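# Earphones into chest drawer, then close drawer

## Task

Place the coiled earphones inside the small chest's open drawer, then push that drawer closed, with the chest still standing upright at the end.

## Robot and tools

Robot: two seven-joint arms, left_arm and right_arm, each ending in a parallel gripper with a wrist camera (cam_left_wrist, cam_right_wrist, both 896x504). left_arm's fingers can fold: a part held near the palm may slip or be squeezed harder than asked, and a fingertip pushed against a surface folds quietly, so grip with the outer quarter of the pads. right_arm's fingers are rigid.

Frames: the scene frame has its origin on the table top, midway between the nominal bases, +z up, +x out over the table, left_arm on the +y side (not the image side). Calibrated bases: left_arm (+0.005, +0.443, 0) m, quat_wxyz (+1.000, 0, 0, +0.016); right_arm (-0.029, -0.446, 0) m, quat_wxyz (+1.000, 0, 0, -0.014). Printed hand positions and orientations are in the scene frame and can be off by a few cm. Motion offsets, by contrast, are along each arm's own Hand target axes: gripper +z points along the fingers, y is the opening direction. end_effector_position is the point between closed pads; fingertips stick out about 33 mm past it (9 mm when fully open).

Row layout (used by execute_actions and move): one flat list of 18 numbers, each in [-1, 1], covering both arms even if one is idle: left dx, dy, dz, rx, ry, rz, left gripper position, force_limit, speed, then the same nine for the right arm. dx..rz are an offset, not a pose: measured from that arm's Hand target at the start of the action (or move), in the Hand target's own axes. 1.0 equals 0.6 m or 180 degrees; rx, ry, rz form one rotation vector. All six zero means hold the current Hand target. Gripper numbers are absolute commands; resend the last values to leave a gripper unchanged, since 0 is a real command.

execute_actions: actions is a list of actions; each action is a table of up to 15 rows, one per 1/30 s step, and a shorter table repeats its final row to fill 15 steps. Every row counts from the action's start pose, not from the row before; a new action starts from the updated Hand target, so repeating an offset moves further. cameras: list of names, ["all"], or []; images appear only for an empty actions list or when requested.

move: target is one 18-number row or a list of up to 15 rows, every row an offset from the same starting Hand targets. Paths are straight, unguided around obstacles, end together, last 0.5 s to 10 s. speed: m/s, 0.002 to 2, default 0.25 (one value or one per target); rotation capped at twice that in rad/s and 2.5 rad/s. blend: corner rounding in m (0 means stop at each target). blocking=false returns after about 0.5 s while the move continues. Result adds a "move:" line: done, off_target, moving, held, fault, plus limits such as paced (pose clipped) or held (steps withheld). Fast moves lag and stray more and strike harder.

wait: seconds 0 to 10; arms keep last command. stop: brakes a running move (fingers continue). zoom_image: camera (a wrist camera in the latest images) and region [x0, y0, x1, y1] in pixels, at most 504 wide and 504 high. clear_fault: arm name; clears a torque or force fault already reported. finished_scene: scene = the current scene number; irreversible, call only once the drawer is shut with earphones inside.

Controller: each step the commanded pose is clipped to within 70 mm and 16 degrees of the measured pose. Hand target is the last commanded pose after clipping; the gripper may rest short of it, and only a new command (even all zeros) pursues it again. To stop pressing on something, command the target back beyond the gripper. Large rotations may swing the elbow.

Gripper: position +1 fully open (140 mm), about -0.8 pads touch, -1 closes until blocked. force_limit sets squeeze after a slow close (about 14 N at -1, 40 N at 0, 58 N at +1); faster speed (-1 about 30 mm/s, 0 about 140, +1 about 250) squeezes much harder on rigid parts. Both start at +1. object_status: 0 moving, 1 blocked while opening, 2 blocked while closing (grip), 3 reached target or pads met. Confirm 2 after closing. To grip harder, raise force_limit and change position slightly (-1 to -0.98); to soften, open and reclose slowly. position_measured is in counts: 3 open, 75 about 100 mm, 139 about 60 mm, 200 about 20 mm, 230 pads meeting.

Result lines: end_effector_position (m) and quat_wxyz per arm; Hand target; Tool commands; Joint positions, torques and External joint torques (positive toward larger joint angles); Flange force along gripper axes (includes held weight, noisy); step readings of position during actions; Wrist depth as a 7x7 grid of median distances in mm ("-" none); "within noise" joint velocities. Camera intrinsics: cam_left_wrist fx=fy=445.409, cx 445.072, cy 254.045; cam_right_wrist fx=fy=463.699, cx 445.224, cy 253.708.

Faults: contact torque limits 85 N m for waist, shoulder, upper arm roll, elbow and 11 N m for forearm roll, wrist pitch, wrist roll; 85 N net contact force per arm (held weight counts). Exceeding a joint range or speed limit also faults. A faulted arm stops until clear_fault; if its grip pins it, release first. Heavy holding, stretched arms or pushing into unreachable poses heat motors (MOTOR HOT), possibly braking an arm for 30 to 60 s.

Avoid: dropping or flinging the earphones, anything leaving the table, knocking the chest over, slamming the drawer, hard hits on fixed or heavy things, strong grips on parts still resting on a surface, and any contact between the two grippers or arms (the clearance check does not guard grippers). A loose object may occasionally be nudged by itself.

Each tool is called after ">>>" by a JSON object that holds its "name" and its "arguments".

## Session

>>> {"name": "execute_actions", "arguments": {"actions": []}}

Scene clock: 0.00 s.
left_arm: end_effector_position=(+0.5821, +0.3609, +0.2792) position_measured=3 object_status=3 end_effector_quat_wxyz=(+0.513, +0.843, +0.145, -0.065) | right_arm: end_effector_position=(+0.4645, -0.4015, +0.2702) position_measured=3 object_status=3 end_effector_quat_wxyz=(+0.377, +0.000, +0.799, +0.469)
Joint positions: left_arm=[0.235 0.256 0.073 -1.901 -1.028 1.604 -1.215] | right_arm=[-0.33 -0.287 -0.127 -2.721 1.509 1.937 0.064]
Joint velocities: within noise
Joint torques (N m): no reading
External joint torques (N m): no reading
Flange force (N): no reading
Wrist depth (mm): cam_left_wrist=[276 - - - - - - / - 336 345 365 412 1996 - / - 376 328 304 - - - / - 124 362 331 - 134 - / - 107 415 379 990 126 96 / - 456 637 539 - - 97 / - 598 642 3007 888 917 -] | cam_right_wrist=[- - - - 547 2931 2599 / - - - - 3820 3112 2682 / - - - 2740 4002 3601 - / - 127 - 4848 4943 136 - / - 110 3317 - 6303 128 98 / - 109 3037 2966 3501 3361 - / - - 2898 2626 - 2448 -]
Hand target: left_arm +0.5821, +0.3609, +0.2792; +0.513, +0.843, +0.145, -0.065 | right_arm +0.4645, -0.4015, +0.2702; +0.377, +0.000, +0.799, +0.469
Tool commands: left_gripper/position=+1.0 left_gripper/force_limit=+1.0 left_gripper/speed=+1.0 right_gripper/position=+1.0 right_gripper/force_limit=+1.0 right_gripper/speed=+1.0

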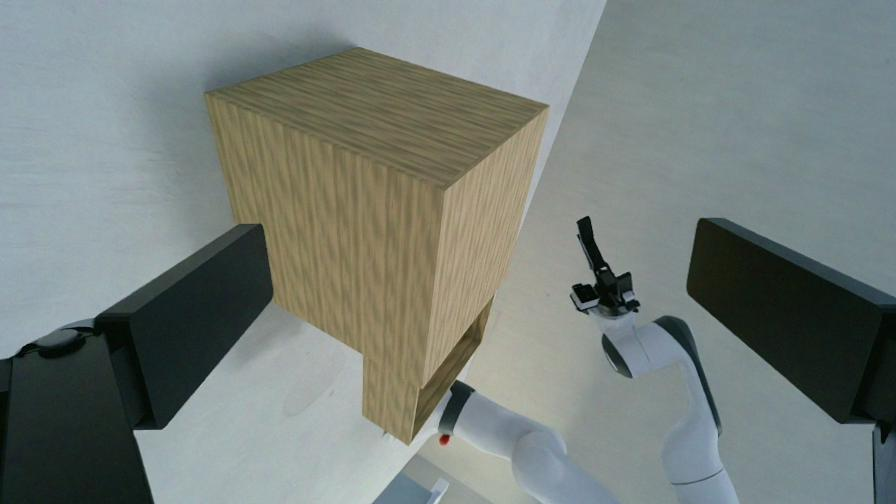

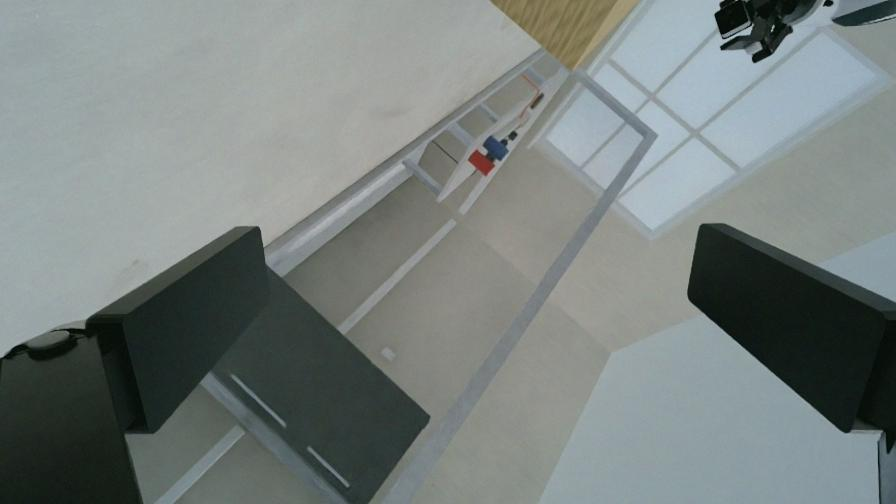

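>>> {"name": "move", "arguments": {"target": [-0.307,0.251,-0.163,0.332,0.1013,0,1,1,1,0.1155,0.491,-0.3075,0.3207,0.2574,0,1,1,1], "speed": 0.3, "cameras": ["all"]}}

Scene clock: 62.70 s.
left_arm: end_effector_position=(+0.4504, +0.3491, +0.4999) position_measured=3 object_status=3 end_effector_quat_wxyz=(+0.000, +0.986, +0.166, +0.001) | right_arm: end_effector_position=(+0.2009, -0.3497, +0.4998) position_measured=3 object_status=3 end_effector_quat_wxyz=(+0.001, -0.003, +1.000, +0.001)
Joint positions: left_arm=[0.15 -0.247 -0.316 -1.597 -0.078 1.365 -2.044] | right_arm=[-0.657 -1.001 0.405 -2.001 0.39 1.073 1.301]
Joint velocities: left_arm=[-0.001 -0.001 0 0.001 0 0 -0.007] | right_arm=[0.001 0 -0.001 0 -0.001 0 0.004]
Joint torques (N m): left_arm=[-0.01 -19.08 2.42 23.16 1.32 2.26 -0.11] | right_arm=[-0.56 9.27 -11.23 16.58 0.6 2.14 0.18]
External joint torques (N m): left_arm=[-0.03 1.22 0.19 0.73 0.41 -0.38 -0.11] | right_arm=[-0.58 -0.23 0.13 -0.16 -0.1 -0.32 0.18]
Flange force (N): left_arm=[5.7 3.2 -6.0] | right_arm=[0.4 0.5 0.2]
Wrist depth (mm): cam_left_wrist=[- - - - 466 380 378 / 589 - 597 594 544 396 394 / - - - 627 505 424 425 / - 125 660 - 486 134 113 / - 107 - - 553 494 96 / - 99 629 - - 756 97 / - 502 540 - 785 802 -] | cam_right_wrist=[- - - - - - - / - - 626 - - - 602 / - - - - - - - / - 127 - - - 135 480 / - 102 746 - - 128 102 / - 96 778 - - 635 - / - - - - - - -]
Hand target: left_arm +0.4503, +0.3499, +0.4998; -0.001, +0.986, +0.169, +0.000 | right_arm +0.1997, -0.3500, +0.5001; +0.000, +0.000, +1.000, -0.001
Off the commanded pose: left_arm 0.001 m, 0 deg | right_arm 0.001 m, 0 deg.
move: done

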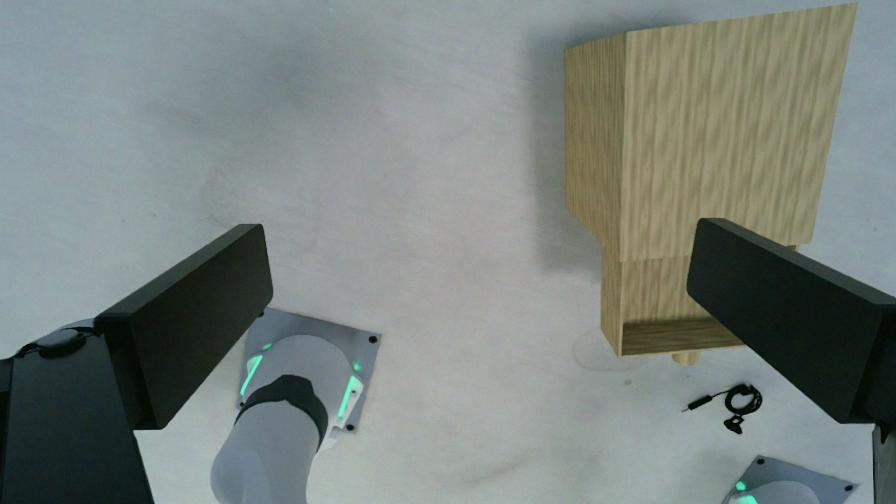

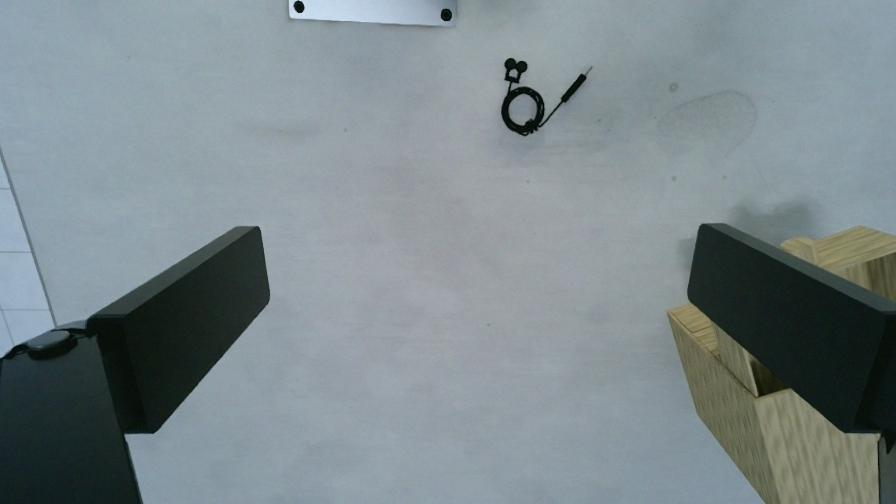

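>>> {"name": "move", "arguments": {"target": [0,0,0,0,0,0,1,1,1,0.0367,0.095,0.55,0,0,0,-0.4,-1,0], "speed": 0.3, "cameras": ["cam_right_wrist"]}}

Scene clock: 183.20 s.
left_arm: end_effector_position=(+0.4504, +0.3491, +0.5000) position_measured=3 object_status=3 end_effector_quat_wxyz=(+0.000, +0.986, +0.167, +0.001) | right_arm: end_effector_position=(+0.1762, -0.2937, +0.1701) position_measured=179 object_status=3 end_effector_quat_wxyz=(-0.002, -0.003, +1.000, -0.002)
Joint positions: left_arm=[0.15 -0.247 -0.316 -1.597 -0.078 1.365 -2.045] | right_arm=[-0.417 -1.568 0.931 -2.881 0.942 1.415 1.33]
Joint torques (N m): left_arm=[-0.17 -18.91 2.61 23.16 1.29 2.26 -0.12] | right_arm=[-0.16 12.27 -16.41 12.05 0.97 2.57 0.15]
External joint torques (N m): left_arm=[-0.13 1.39 0.46 0.74 0.39 -0.37 -0.13] | right_arm=[-0.15 -0.96 0.15 -0.71 0.21 0.13 0.15]
Flange force (N): left_arm=[6.2 3.1 -6.2] | right_arm=[3.2 -0.5 2.7]
Wrist depth (mm): cam_left_wrist=[544 - - - 420 385 380 / - - - - 469 399 397 / 618 624 - 625 567 419 432 / 660 135 650 665 488 134 429 / - 114 686 689 699 496 96 / - 99 637 738 - - 97 / - 507 609 - - 800 -] | cam_right_wrist=[- - - - - - - / - - - - - - - / - - - - - - - / 321 - - - 121 - - / - - 93 - 98 94 - / - - - - - - - / - - - - - - -]
Hand target: left_arm +0.4503, +0.3499, +0.4998; -0.001, +0.986, +0.169, +0.000 | right_arm +0.1777, -0.2934, +0.1700; +0.000, +0.000, +1.000, -0.001
Off the commanded pose: left_arm 0.001 m, 0 deg | right_arm 0.002 m, 0 deg.
move: done
Images, in order (width x height): cam_right_wrist 896x504.

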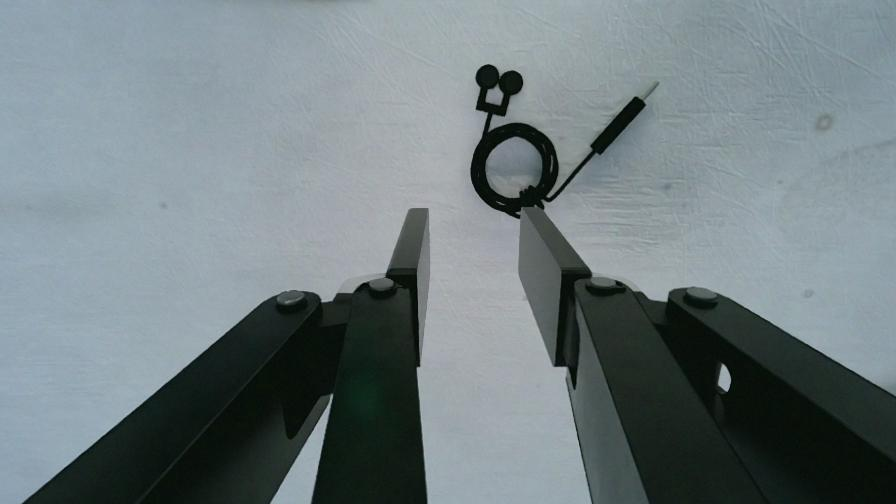

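>>> {"name": "move", "arguments": {"target": [0,0,0,0,0,0,1,1,1,0.0108,0.0133,0.15,0,0,0,-0.4,-1,0], "speed": 0.15, "cameras": ["cam_right_wrist"]}}

Scene clock: 199.17 s.
left_arm: end_effector_position=(+0.4504, +0.3491, +0.5000) position_measured=3 object_status=3 end_effector_quat_wxyz=(+0.000, +0.986, +0.167, +0.001) | right_arm: end_effector_position=(+0.1696, -0.2858, +0.0799) position_measured=179 object_status=3 end_effector_quat_wxyz=(-0.003, -0.004, +1.000, -0.002)
Joint positions: left_arm=[0.15 -0.247 -0.316 -1.597 -0.078 1.365 -2.045] | right_arm=[-0.289 -1.589 1.265 -3.009 1.265 1.508 1.373]
Joint velocities: left_arm=[within noise] | right_arm=[0 -0.001 0.001 0.001 0.003 0.001 0.006]
Joint torques (N m): left_arm=[-0.28 -18.94 2.56 23.18 1.3 2.28 -0.12] | right_arm=[-0.59 11.2 -16.6 6.09 0.94 2.58 0.08]
External joint torques (N m): left_arm=[-0.33 1.19 0.31 0.83 0.39 -0.35 -0.12] | right_arm=[-0.55 -0.78 0.19 -0.59 0.16 0.14 0.08]
Flange force (N): left_arm=[5.8 3.3 -6.3] | right_arm=[-0.2 -1.0 1.1]
Wrist depth (mm): cam_left_wrist=[- 561 555 - 470 383 378 / 625 589 - - 466 398 407 / 625 629 625 - 499 419 432 / - 135 - - 464 134 113 / - 115 667 711 665 495 96 / - 99 632 - 754 736 97 / - 773 504 - - 805 -] | cam_right_wrist=[- - 196 - - - - / - - - - - - - / - - - 212 - 216 - / 229 - - 209 132 228 - / - - 93 - 98 94 241 / - - - - - - - / - - - - - - -]
Hand target: left_arm +0.4503, +0.3499, +0.4998; -0.001, +0.986, +0.169, +0.000 | right_arm +0.1712, -0.2856, +0.0800; +0.000, +0.000, +1.000, -0.001
Off the commanded pose: left_arm 0.001 m, 0 deg | right_arm 0.002 m, 1 deg.
move: done
Images, in order (width x height): cam_right_wrist 896x504.

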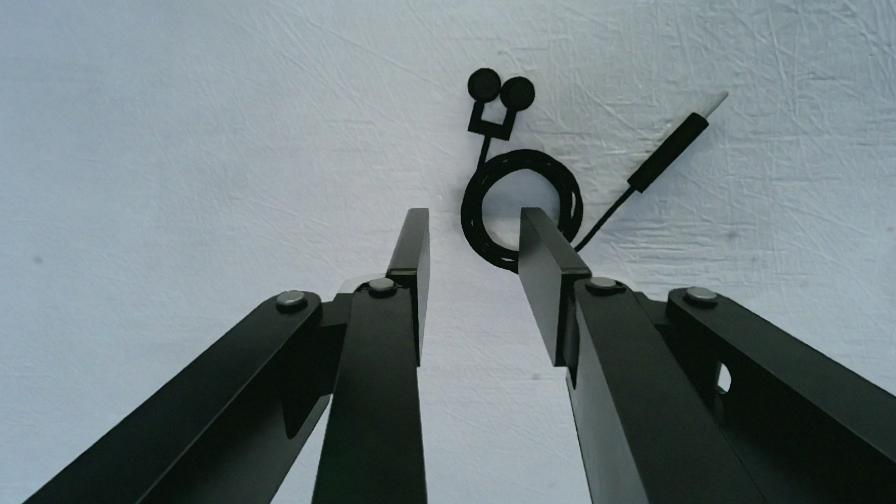

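>>> {"name": "move", "arguments": {"target": [0,0,0,0,0,0,1,1,1,-0.005,0.001,0.0533,0,0.0556,0,-0.4,-1,0], "speed": 0.12, "cameras": ["cam_right_wrist"]}}

>>> {"name": "zoom_image", "arguments": {"camera": "cam_right_wrist", "region": [380, 140, 620, 320]}}

Scene clock: 229.90 s.
left_arm: end_effector_position=(+0.4504, +0.3491, +0.5000) position_measured=3 object_status=3 end_effector_quat_wxyz=(+0.000, +0.986, +0.167, +0.001) | right_arm: end_effector_position=(+0.1731, -0.2856, +0.0481) position_measured=179 object_status=3 end_effector_quat_wxyz=(-0.088, +0.004, +0.996, -0.001)
Joint positions: left_arm=[0.15 -0.247 -0.316 -1.597 -0.078 1.365 -2.045] | right_arm=[-0.559 -1.41 1.38 -2.883 1.287 1.511 1.249]
Joint velocities: left_arm=[within noise] | right_arm=[-0.001 -0.001 0 -0.001 0 0.001 -0.007]
Joint torques (N m): left_arm=[-0.23 -18.91 2.56 23.18 1.31 2.28 -0.08] | right_arm=[-0.56 13.43 -19.56 5.81 0.53 2.14 -0.24]
External joint torques (N m): left_arm=[-0.32 1.21 0.26 0.82 0.39 -0.35 -0.08] | right_arm=[-0.55 0.54 -0.1 -0.08 -0.09 0.15 -0.24]
Flange force (N): left_arm=[5.9 3.3 -6.2] | right_arm=[-3.4 -1.3 -0.5]
Wrist depth (mm): cam_left_wrist=[- - 570 - 441 379 381 / 563 600 601 - 465 398 408 / 587 638 629 - 500 422 424 / - 124 665 - 459 134 114 / - 107 - - 542 497 97 / - 99 603 754 - - 97 / - 507 545 813 - 835 -] | cam_right_wrist=[- - - - - - - / - - - - - - - / - - - - 180 - - / - - 192 174 170 - - / - - 93 93 98 94 - / - - - - - - - / - - - - - - -]
Hand target: left_arm +0.4503, +0.3499, +0.4998; -0.001, +0.986, +0.169, +0.000 | right_arm +0.1742, -0.2850, +0.0480; -0.087, +0.001, +0.996, -0.001
Off the commanded pose: left_arm 0.001 m, 0 deg | right_arm 0.001 m, 0 deg.
move: done
Images, in order (width x height): cam_right_wrist 896x504.

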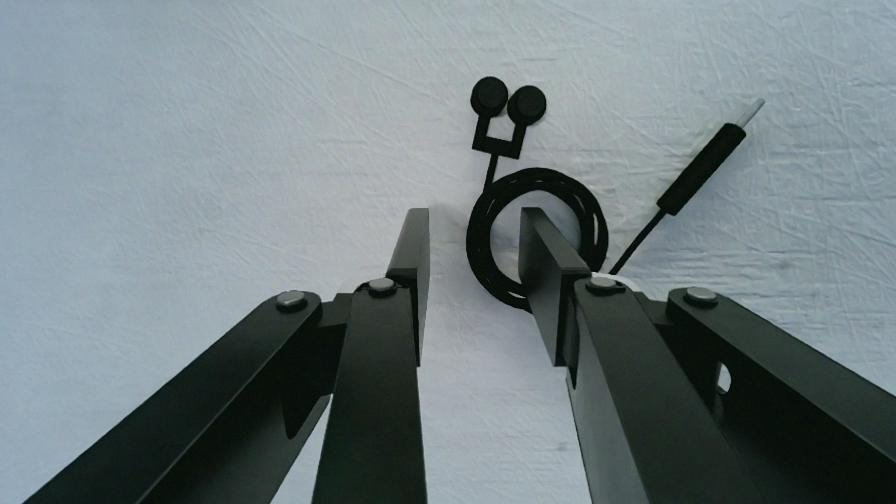

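Scaled by 2.100 from the camera's 896x504 image, which has a finer 1280x720 frame.

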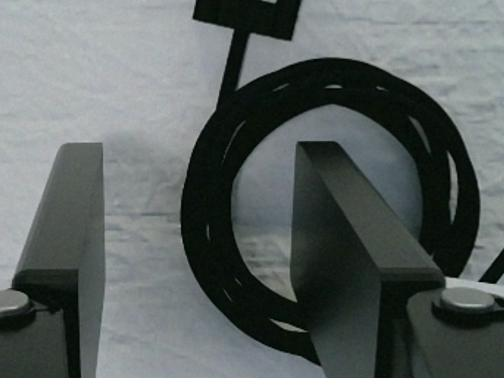

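>>> {"name": "move", "arguments": {"target": [0,0,0,0,0,0,1,1,1,-0.0062,0.0033,0.0158,0,0,0,-0.4,-1,0], "speed": 0.05, "cameras": ["cam_right_wrist"]}}

>>> {"name": "zoom_image", "arguments": {"camera": "cam_right_wrist", "region": [380, 140, 620, 320]}}

Scene clock: 244.70 s.
left_arm: end_effector_position=(+0.4504, +0.3491, +0.5000) position_measured=3 object_status=3 end_effector_quat_wxyz=(+0.000, +0.986, +0.167, +0.001) | right_arm: end_effector_position=(+0.1746, -0.2843, +0.0382) position_measured=179 object_status=3 end_effector_quat_wxyz=(-0.089, +0.003, +0.996, -0.002)
Joint positions: left_arm=[0.15 -0.247 -0.316 -1.597 -0.078 1.365 -2.045] | right_arm=[-0.57 -1.407 1.421 -2.878 1.321 1.522 1.244]
Joint velocities: left_arm=[within noise] | right_arm=[-0.001 0.001 0.002 -0.001 0.004 0.002 -0.002]
Joint torques (N m): left_arm=[-0.25 -18.93 2.56 23.29 1.3 2.27 -0.07] | right_arm=[-0.6 13.04 -19.88 5.02 0.8 2.18 -0.21]
External joint torques (N m): left_arm=[-0.28 1.39 0.31 0.83 0.39 -0.36 -0.07] | right_arm=[-0.61 -0.05 -0.2 -0.1 0.18 0.2 -0.21]
Flange force (N): left_arm=[6.4 3.5 -6.6] | right_arm=[-3.0 -1.2 -0.1]
Wrist depth (mm): cam_left_wrist=[567 561 572 - 510 382 386 / - 590 589 - 469 397 407 / 609 - 621 - 502 417 412 / - 124 - - 494 134 114 / - 115 752 703 671 497 96 / - 99 635 787 795 - 97 / - 484 603 - 846 840 -] | cam_right_wrist=[- - - - - - - / 175 170 - - 174 - - / 177 - - 175 170 - - / - - - 173 169 - - / - - 93 187 112 94 187 / - - - - - - - / - - - - - - -]
Hand target: left_arm +0.4503, +0.3499, +0.4998; -0.001, +0.986, +0.169, +0.000 | right_arm +0.1763, -0.2831, +0.0380; -0.087, +0.001, +0.996, -0.001
Off the commanded pose: left_arm 0.001 m, 0 deg | right_arm 0.002 m, 0 deg.
move: done
Images, in order (width x height): cam_right_wrist 896x504.

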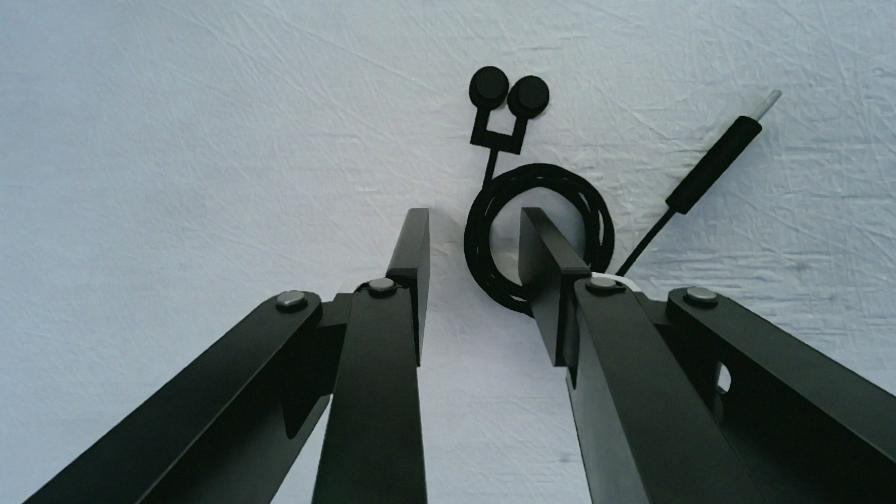

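Scaled by 2.100 from the camera's 896x504 image, which has a finer 1280x720 frame.

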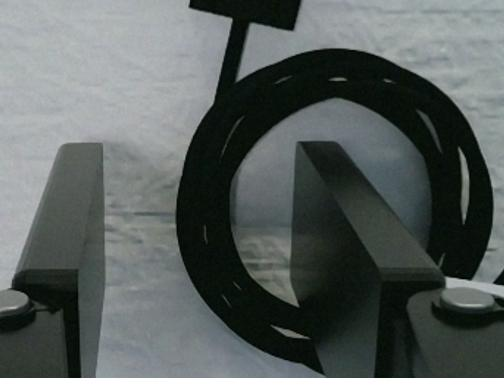

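>>> {"name": "move", "arguments": {"target": [[0,0,0,0,0,0,1,1,1,-0.0009,0.0015,0.0055,0,0,0,-0.4,-1,0],[0,0,0,0,0,0,1,1,1,-0.0009,0.0015,0.0055,0,0,0,-1,-1,-1]], "speed": 0.03, "cameras": ["cam_right_wrist"]}}

>>> {"name": "zoom_image", "arguments": {"camera": "cam_right_wrist", "region": [380, 140, 620, 320]}}

Scene clock: 263.30 s.
left_arm: end_effector_position=(+0.4504, +0.3491, +0.5000) position_measured=3 object_status=3 end_effector_quat_wxyz=(+0.000, +0.986, +0.167, +0.001) | right_arm: end_effector_position=(+0.1745, -0.2832, +0.0348) position_measured=223 object_status=0 end_effector_quat_wxyz=(-0.089, +0.003, +0.996, -0.002)
Joint positions: left_arm=[0.15 -0.247 -0.316 -1.597 -0.078 1.365 -2.045] | right_arm=[-0.571 -1.407 1.434 -2.877 1.335 1.526 1.243]
Joint torques (N m): left_arm=[-0.26 -18.9 2.51 23.22 1.29 2.28 -0.11] | right_arm=[-0.62 12.94 -19.83 4.73 0.79 2.12 -0.2]
External joint torques (N m): left_arm=[-0.3 1.33 0.26 0.81 0.38 -0.35 -0.11] | right_arm=[-0.67 -0.18 -0.13 -0.12 0.17 0.14 -0.2]
Flange force (N): left_arm=[6.2 3.5 -6.4] | right_arm=[-3.1 -1.2 0.0]
Wrist depth (mm): cam_left_wrist=[572 - - 596 558 381 385 / - 618 - 578 474 397 397 / - 642 630 - 494 422 424 / - 130 643 - 457 134 114 / - 107 - - 531 495 96 / - 100 642 - - - 97 / - 517 520 - - - -] | cam_right_wrist=[- 166 - - 168 - - / - - - 171 - - - / - - - 171 171 - - / - - - 134 169 - 177 / - - 87 92 91 183 - / - - - - - - - / - - - - - - -]
Hand target: left_arm +0.4503, +0.3499, +0.4998; -0.001, +0.986, +0.169, +0.000 | right_arm +0.1762, -0.2822, +0.0347; -0.087, +0.001, +0.996, -0.001
Off the commanded pose: left_arm 0.001 m, 0 deg | right_arm 0.002 m, 0 deg.
move: done
Images, in order (width x height): cam_right_wrist 896x504.

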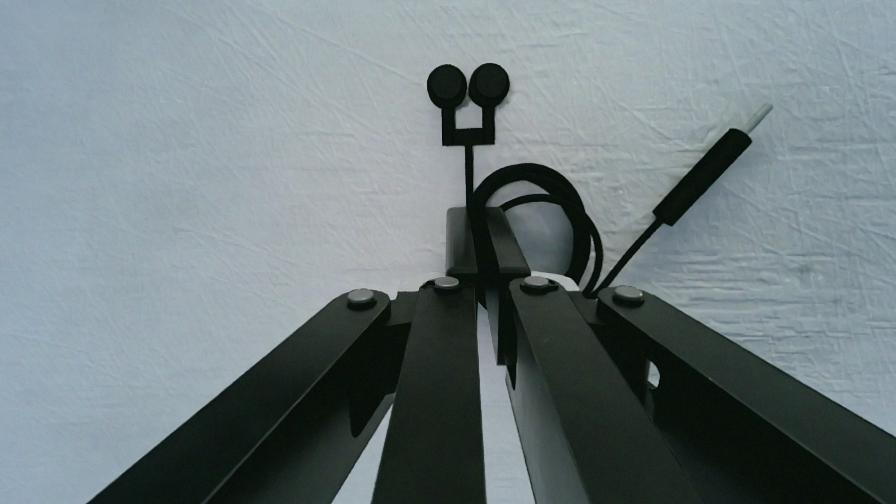

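Scaled by 2.100 from the camera's 896x504 image, which has a finer 1280x720 frame.

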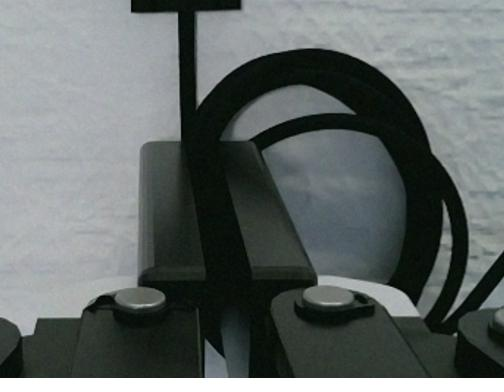

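>>> {"name": "move", "arguments": {"target": [0,0,0,0,0,0,1,1,1,0.0174,0,-0.0985,0,0,0,-1,-1,-1], "speed": 0.08, "cameras": ["all"]}}

Scene clock: 270.80 s.
left_arm: end_effector_position=(+0.4504, +0.3491, +0.5000) position_measured=3 object_status=3 end_effector_quat_wxyz=(+0.000, +0.986, +0.167, +0.001) | right_arm: end_effector_position=(+0.1774, -0.2819, +0.0942) position_measured=223 object_status=2 end_effector_quat_wxyz=(-0.085, -0.002, +0.996, +0.001)
Joint positions: left_arm=[0.15 -0.247 -0.316 -1.597 -0.078 1.365 -2.045] | right_arm=[-0.568 -1.422 1.221 -2.84 1.142 1.449 1.252]
Joint velocities: left_arm=[within noise] | right_arm=[0 0.001 0 -0.001 -0.001 -0.005 0.004]
Joint torques (N m): left_arm=[-0.22 -18.93 2.6 23.25 1.32 2.27 -0.11] | right_arm=[-0.06 12.93 -20.5 8.85 0.36 1.69 0.2]
External joint torques (N m): left_arm=[-0.19 1.47 0.42 0.75 0.42 -0.37 -0.11] | right_arm=[-0.12 -0.07 -0.97 -0.08 -0.29 -0.31 0.19]
Flange force (N): left_arm=[6.4 3.4 -6.4] | right_arm=[2.4 -0.8 -4.3]
Wrist depth (mm): cam_left_wrist=[- - 568 556 427 384 383 / - 603 - - 469 398 395 / - - 600 - 497 420 430 / - 124 671 - 464 134 114 / - 106 709 - 507 489 96 / - 94 652 - - - 97 / - 496 524 787 - - -] | cam_right_wrist=[- - - - - - - / - - 229 - - - - / - - - 175 - - - / - 239 - 132 171 - - / - - 90 92 91 - - / - - - - - - - / - - - - - - -]
Hand target: left_arm +0.4503, +0.3499, +0.4998; -0.001, +0.986, +0.169, +0.000 | right_arm +0.1762, -0.2821, +0.0947; -0.087, +0.001, +0.996, -0.001
Off the commanded pose: left_arm 0.001 m, 0 deg | right_arm 0.001 m, 0 deg.
move: done

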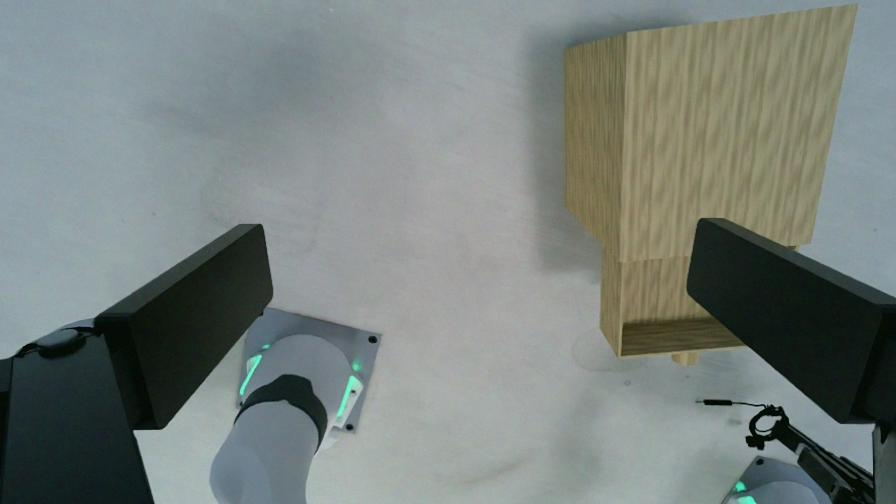

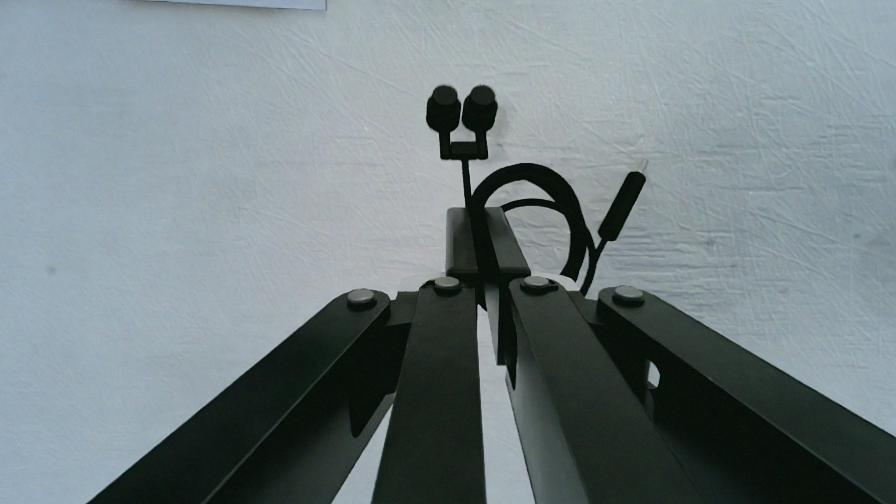

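>>> {"name": "move", "arguments": {"target": [[0,0,0,0,0,0,1,1,1,0.0543,0.0368,-0.4395,0,0,0,-1,-1,-1],[0,0,0,0,0,0,1,1,1,-0.3262,0.5393,-0.5237,0.0119,-0.0547,-0.1358,-1,-1,-1]], "speed": 0.2, "blend": 0.06, "cameras": ["all"]}}

Scene clock: 298.40 s.
left_arm: end_effector_position=(+0.4504, +0.3491, +0.5000) position_measured=3 object_status=3 end_effector_quat_wxyz=(+0.000, +0.986, +0.167, +0.001) | right_arm: end_effector_position=(+0.4251, +0.0407, +0.3694) position_measured=223 object_status=2 end_effector_quat_wxyz=(+0.002, -0.214, +0.977, -0.003)
Joint positions: left_arm=[0.15 -0.247 -0.316 -1.597 -0.078 1.365 -2.045] | right_arm=[-1.521 -0.95 1.496 -1.08 1.026 1.239 1.532]
Joint velocities: left_arm=[within noise] | right_arm=[-0.001 0 0.001 -0.001 0.001 -0.002 0.007]
Joint torques (N m): left_arm=[-0.29 -18.92 2.54 23.21 1.28 2.28 -0.07] | right_arm=[-0.55 41.9 -21.32 9.31 0.87 2.09 0.21]
External joint torques (N m): left_arm=[-0.29 1.52 0.33 0.67 0.38 -0.37 -0.07] | right_arm=[-0.53 0.67 -0.32 -0.18 0.12 -0.37 0.21]
Flange force (N): left_arm=[6.3 3.4 -6.1] | right_arm=[-1.6 0.2 -2.2]
Wrist depth (mm): cam_left_wrist=[- - - - 562 386 384 / 589 - 607 601 538 397 401 / 621 - 624 - 489 421 430 / - 124 678 682 477 134 114 / - 107 695 686 541 495 96 / - 550 638 - - 758 97 / - 782 499 - 810 818 -] | cam_right_wrist=[- - 268 322 322 - - / - - 469 333 333 - - / - - 299 345 314 - - / - - 313 147 294 - - / - - 87 92 91 531 564 / - - - - - - - / - - - - - - -]
Hand target: left_arm +0.4503, +0.3499, +0.4998; -0.001, +0.986, +0.169, +0.000 | right_arm +0.4239, +0.0416, +0.3697; +0.000, -0.212, +0.977, -0.001
Off the commanded pose: left_arm 0.001 m, 0 deg | right_arm 0.002 m, 0 deg.
move: done

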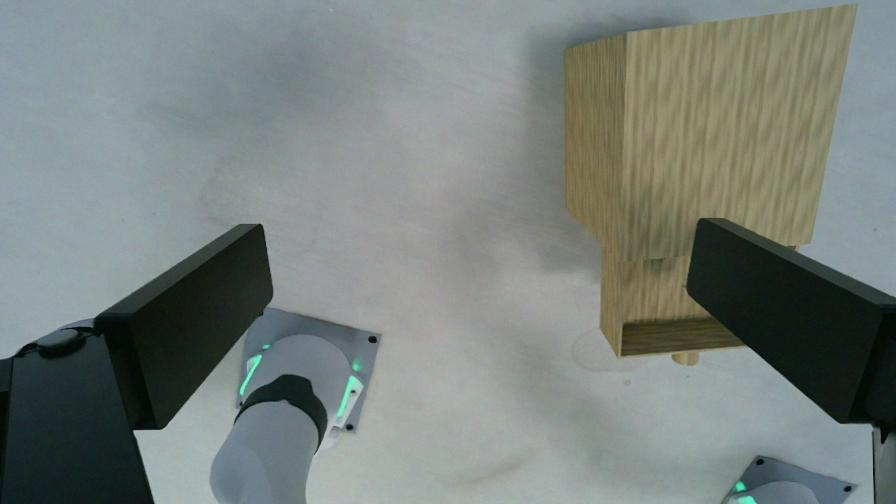

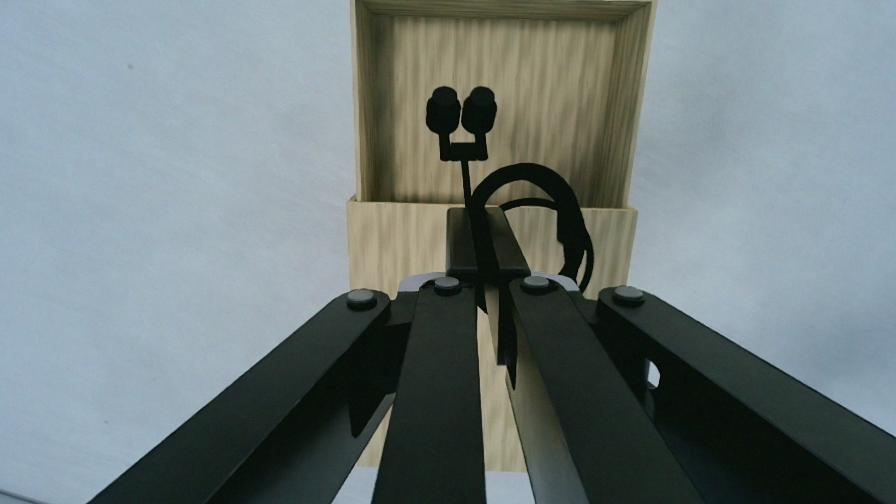

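>>> {"name": "move", "arguments": {"target": [[0,0,0,0,0,0,1,1,1,0.055,0,0,0,0,0,-1,-1,-1],[0,0,0,0,0,0,1,1,1,0.055,0,0.1667,0,0,0,-1,-1,-1]], "speed": 0.15, "blend": 0.015, "cameras": ["cam_right_wrist"]}}

>>> {"name": "zoom_image", "arguments": {"camera": "cam_right_wrist", "region": [280, 0, 720, 400]}}

Scene clock: 317.40 s.
left_arm: end_effector_position=(+0.4504, +0.3491, +0.5000) position_measured=3 object_status=3 end_effector_quat_wxyz=(+0.000, +0.986, +0.167, +0.001) | right_arm: end_effector_position=(+0.3937, +0.0262, +0.2694) position_measured=223 object_status=2 end_effector_quat_wxyz=(-0.001, -0.208, +0.978, -0.003)
Joint positions: left_arm=[0.15 -0.247 -0.316 -1.597 -0.078 1.365 -2.045] | right_arm=[-1.234 -1.061 1.434 -1.539 1.054 1.433 1.42]
Joint velocities: left_arm=[within noise] | right_arm=[-0.002 0.001 0 0 -0.001 0.001 -0.007]
Joint torques (N m): left_arm=[-0.22 -18.95 2.59 23.16 1.3 2.28 -0.11] | right_arm=[0.39 35.57 -28.06 9.53 0.85 2.5 -0.23]
External joint torques (N m): left_arm=[-0.18 1.27 0.44 0.76 0.4 -0.35 -0.11] | right_arm=[0.29 0.95 -0.98 -1.17 0.07 0.07 -0.23]
Flange force (N): left_arm=[5.9 3.0 -6.1] | right_arm=[7.9 -3.5 1.3]
Wrist depth (mm): cam_left_wrist=[- - 550 552 455 382 373 / - - - - 467 396 404 / - - - - 491 418 432 / - 124 - 646 658 134 436 / - 114 - 689 695 494 96 / - 99 624 752 - 780 97 / - 524 511 818 808 885 -] | cam_right_wrist=[- 350 - 191 188 190 - / - - 241 240 243 221 - / - - 251 253 252 220 - / - 418 264 146 263 236 - / - - 87 92 92 - - / - - - - - - - / - - - - - - -]
Hand target: left_arm +0.4503, +0.3499, +0.4998; -0.001, +0.986, +0.169, +0.000 | right_arm +0.3938, +0.0278, +0.2697; +0.000, -0.212, +0.977, -0.001
Off the commanded pose: left_arm 0.001 m, 0 deg | right_arm 0.002 m, 1 deg.
move: done
Images, in order (width x height): cam_right_wrist 896x504.

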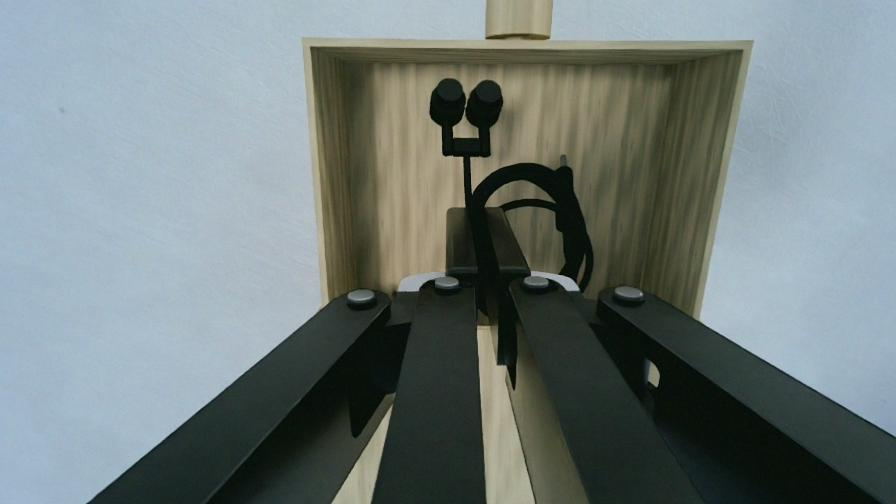

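Scaled by 1.145 from the camera's 896x504 image, which has a finer 1280x720 frame.

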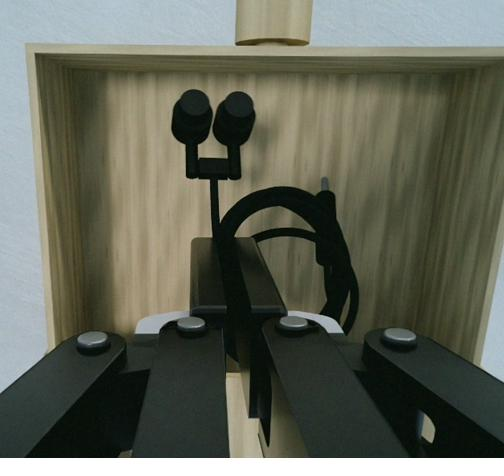

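>>> {"name": "move", "arguments": {"target": [0,0,0,0,0,0,1,1,1,0.005,0,0.0917,0,0,0,-1,-1,-1], "speed": 0.1, "cameras": ["cam_right_wrist"]}}

>>> {"name": "zoom_image", "arguments": {"camera": "cam_right_wrist", "region": [280, 0, 720, 400]}}

Scene clock: 332.63 s.
left_arm: end_effector_position=(+0.4504, +0.3491, +0.5000) position_measured=3 object_status=3 end_effector_quat_wxyz=(+0.000, +0.986, +0.167, +0.001) | right_arm: end_effector_position=(+0.3909, +0.0249, +0.2147) position_measured=223 object_status=2 end_effector_quat_wxyz=(-0.002, -0.208, +0.978, -0.003)
Joint positions: left_arm=[0.15 -0.247 -0.316 -1.597 -0.078 1.365 -2.045] | right_arm=[-1.193 -1.115 1.479 -1.652 1.102 1.521 1.387]
Joint velocities: left_arm=[within noise] | right_arm=[0 0 0 0.002 0.002 0.005 -0.006]
Joint torques (N m): left_arm=[-0.21 -18.91 2.51 23.22 1.28 2.27 -0.08] | right_arm=[0.46 34.5 -29.44 9.2 0.89 2.48 -0.16]
External joint torques (N m): left_arm=[-0.19 1.41 0.34 0.75 0.38 -0.37 -0.09] | right_arm=[0.21 0.38 -0.8 -1.28 0.09 0.04 -0.16]
Flange force (N): left_arm=[6.3 3.3 -6.3] | right_arm=[7.2 -3.1 1.2]
Wrist depth (mm): cam_left_wrist=[- 570 - - 424 382 374 / - - - - 462 398 403 / - - - 642 498 419 417 / - 124 - - 460 134 430 / - 107 - - - 134 96 / - 99 630 - 752 738 97 / - 512 507 - - 790 -] | cam_right_wrist=[- - 152 151 139 146 132 / - - 189 191 192 189 145 / 347 - 193 198 198 196 152 / - - 195 149 206 204 158 / - 384 93 92 91 178 159 / - - - - - - - / - - - - - - -]
Hand target: left_arm +0.4503, +0.3499, +0.4998; -0.001, +0.986, +0.169, +0.000 | right_arm +0.3911, +0.0265, +0.2147; +0.000, -0.212, +0.977, -0.001
Off the commanded pose: left_arm 0.001 m, 0 deg | right_arm 0.002 m, 1 deg.
move: done
Images, in order (width x height): cam_right_wrist 896x504.

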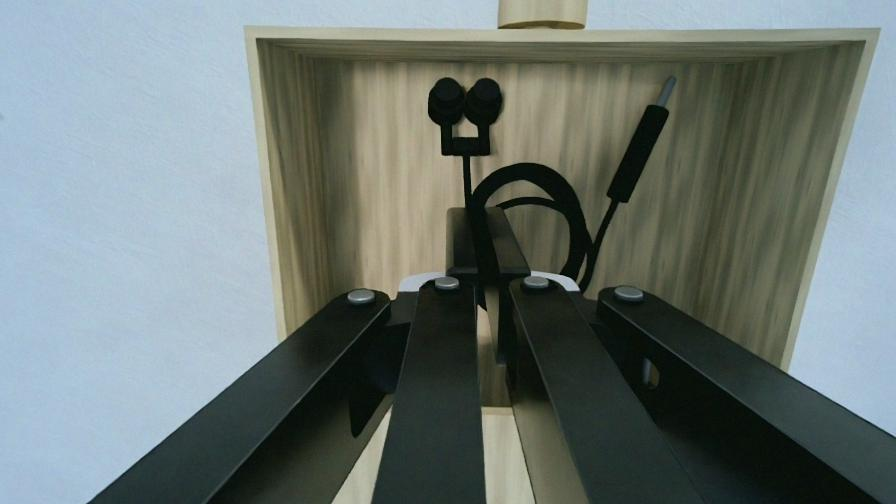

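Scaled by 1.145 from the camera's 896x504 image, which has a finer 1280x720 frame.

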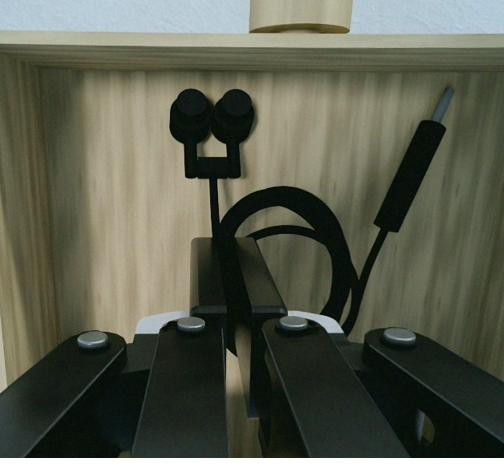

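>>> {"name": "move", "arguments": {"target": [[0,0,0,0,0,0,1,1,1,0,0,0.0267,0,0,0,-1,-1,-1],[0,0,0,0,0,0,1,1,1,0,0,0.0267,0,0,0,-0.55,-1,-1]], "speed": 0.05, "cameras": ["cam_right_wrist"]}}

>>> {"name": "zoom_image", "arguments": {"camera": "cam_right_wrist", "region": [280, 0, 720, 400]}}

Scene clock: 344.60 s.
left_arm: end_effector_position=(+0.4504, +0.3491, +0.5000) position_measured=3 object_status=3 end_effector_quat_wxyz=(+0.000, +0.986, +0.167, +0.001) | right_arm: end_effector_position=(+0.3911, +0.0251, +0.1988) position_measured=199 object_status=0 end_effector_quat_wxyz=(-0.001, -0.209, +0.978, -0.003)
Joint positions: left_arm=[0.15 -0.247 -0.316 -1.597 -0.078 1.365 -2.045] | right_arm=[-1.187 -1.126 1.499 -1.676 1.116 1.549 1.379]
Joint torques (N m): left_arm=[-0.28 -18.93 2.62 23.23 1.29 2.27 -0.13] | right_arm=[0.47 34.41 -29.6 9.13 0.69 2.55 -0.23]
External joint torques (N m): left_arm=[-0.27 1.25 0.44 0.85 0.38 -0.36 -0.13] | right_arm=[0.26 0.34 -0.68 -1.24 -0.11 0.11 -0.23]
Flange force (N): left_arm=[6.0 3.2 -6.4] | right_arm=[7.0 -3.1 0.9]
Wrist depth (mm): cam_left_wrist=[- 610 561 570 528 385 383 / - - 593 596 469 395 399 / 616 - - - 491 420 412 / - 131 662 658 650 134 113 / - 107 - - 703 491 96 / - 99 642 - 730 - 97 / - 517 498 808 - - -] | cam_right_wrist=[- - 126 148 124 145 127 / - 312 174 177 176 174 138 / - - 182 183 182 182 138 / - - 191 190 189 190 143 / - - 87 99 86 97 143 / - - - 214 - - - / - - - 145 - - -]
Hand target: left_arm +0.4503, +0.3499, +0.4998; -0.001, +0.986, +0.169, +0.000 | right_arm +0.3911, +0.0265, +0.1987; +0.000, -0.212, +0.977, -0.001
Off the commanded pose: left_arm 0.001 m, 0 deg | right_arm 0.001 m, 0 deg.
move: done
Images, in order (width x height): cam_right_wrist 896x504.

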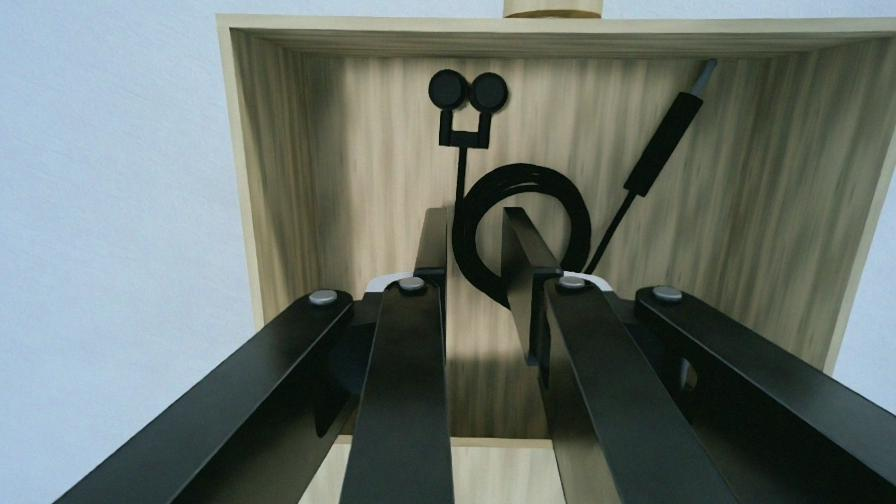

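Scaled by 1.145 from the camera's 896x504 image, which has a finer 1280x720 frame.

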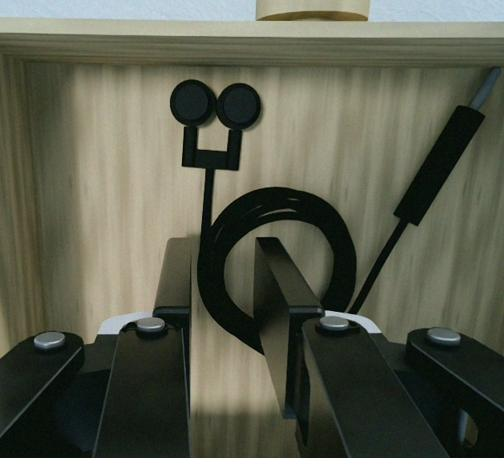

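>>> {"name": "move", "arguments": {"target": [0,0,0,0,0,0,1,1,1,0,0,-0.2167,0,0,0,-0.55,-1,-1], "speed": 0.15, "cameras": ["cam_right_wrist"]}}

Scene clock: 360.13 s.
left_arm: end_effector_position=(+0.4504, +0.3491, +0.5000) position_measured=3 object_status=3 end_effector_quat_wxyz=(+0.000, +0.986, +0.167, +0.001) | right_arm: end_effector_position=(+0.3914, +0.0280, +0.3290) position_measured=199 object_status=3 end_effector_quat_wxyz=(+0.001, -0.215, +0.977, +0.002)
Joint positions: left_arm=[0.15 -0.247 -0.316 -1.597 -0.078 1.365 -2.045] | right_arm=[-1.275 -0.989 1.403 -1.412 1.01 1.347 1.448]
Joint velocities: left_arm=[within noise] | right_arm=[-0.001 -0.002 0 0.001 0.001 -0.004 0.007]
Joint torques (N m): left_arm=[-0.27 -18.93 2.53 23.15 1.3 2.27 -0.1] | right_arm=[-0.61 34.46 -26.01 10.75 0.66 2.11 0.15]
External joint torques (N m): left_arm=[-0.27 1.26 0.34 0.77 0.4 -0.36 -0.1] | right_arm=[-0.59 -0.59 -0.89 -0.26 -0.13 -0.35 0.14]
Flange force (N): left_arm=[5.9 3.2 -6.1] | right_arm=[0.6 -0.6 -0.4]
Wrist depth (mm): cam_left_wrist=[- 591 560 - 568 382 387 / - - - - 544 400 402 / 615 635 - - 506 417 428 / 678 131 - - 494 134 436 / - 107 687 - 497 493 97 / - 99 635 826 754 - 97 / - 522 520 - - - -] | cam_right_wrist=[- - - 251 247 413 - / 462 - 291 300 298 260 - / - - 289 313 309 449 - / - - - 265 301 - - / - - 87 266 86 94 - / - - - 287 - - - / - - - - - - -]
Hand target: left_arm +0.4503, +0.3499, +0.4998; -0.001, +0.986, +0.169, +0.000 | right_arm +0.3911, +0.0267, +0.3287; +0.000, -0.212, +0.977, -0.001
Off the commanded pose: left_arm 0.001 m, 0 deg | right_arm 0.001 m, 1 deg.
move: done
Images, in order (width x height): cam_right_wrist 896x504.

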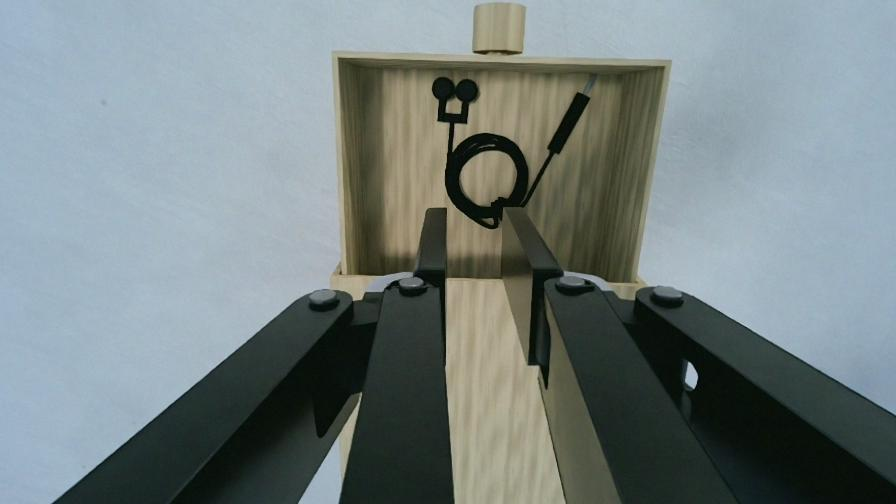

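>>> {"name": "move", "arguments": {"target": [[0,0,0,0,0,0,1,1,1,0.23,0.0283,0,0,0,0,-0.85,-1,-0.5],[0,0,0,0,0,0,1,1,1,0.23,0.0283,0.2178,0,0,0,-0.85,-1,-0.5]], "speed": 0.2, "blend": 0.02, "cameras": ["cam_right_wrist"]}}

Scene clock: 377.03 s.
left_arm: end_effector_position=(+0.4504, +0.3491, +0.5000) position_measured=3 object_status=3 end_effector_quat_wxyz=(+0.000, +0.986, +0.167, +0.001) | right_arm: end_effector_position=(+0.2580, -0.0164, +0.1985) position_measured=231 object_status=3 end_effector_quat_wxyz=(-0.002, -0.208, +0.978, -0.003)
Joint positions: left_arm=[0.15 -0.247 -0.316 -1.597 -0.078 1.365 -2.045] | right_arm=[-0.733 -1.221 1.291 -2.1 1.125 1.517 1.37]
Joint velocities: left_arm=[within noise] | right_arm=[0 0 0 0 0.001 0.003 -0.007]
Joint torques (N m): left_arm=[-0.23 -18.95 2.48 23.18 1.31 2.29 -0.18] | right_arm=[0.22 23.77 -29.28 8.78 0.92 2.54 -0.27]
External joint torques (N m): left_arm=[-0.25 1.5 0.25 0.64 0.39 -0.36 -0.18] | right_arm=[0.26 0.04 -0.58 -0.98 0.15 0.11 -0.27]
Flange force (N): left_arm=[6.2 3.7 -6.0] | right_arm=[4.2 -2.6 0.9]
Wrist depth (mm): cam_left_wrist=[- - - 570 465 382 385 / - - - - 482 397 403 / - - - - 507 422 432 / 705 124 638 633 513 134 113 / - 114 695 - 503 497 96 / - 99 664 843 - - 97 / - 515 532 802 - 424 -] | cam_right_wrist=[- - - - 303 - - / - 324 - - - - - / - - - - - - - / - - - 120 - - - / - - 87 95 91 362 - / 396 - - - - - - / - - - - - - -]
Hand target: left_arm +0.4503, +0.3499, +0.4998; -0.001, +0.986, +0.169, +0.000 | right_arm +0.2584, -0.0152, +0.1981; +0.000, -0.212, +0.977, -0.001
Off the commanded pose: left_arm 0.001 m, 0 deg | right_arm 0.001 m, 0 deg.
move: done
Images, in order (width x height): cam_right_wrist 896x504.

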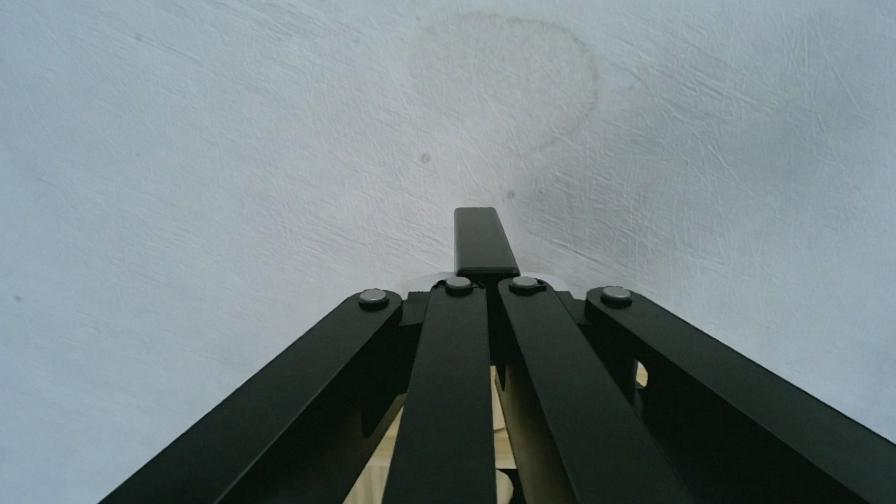

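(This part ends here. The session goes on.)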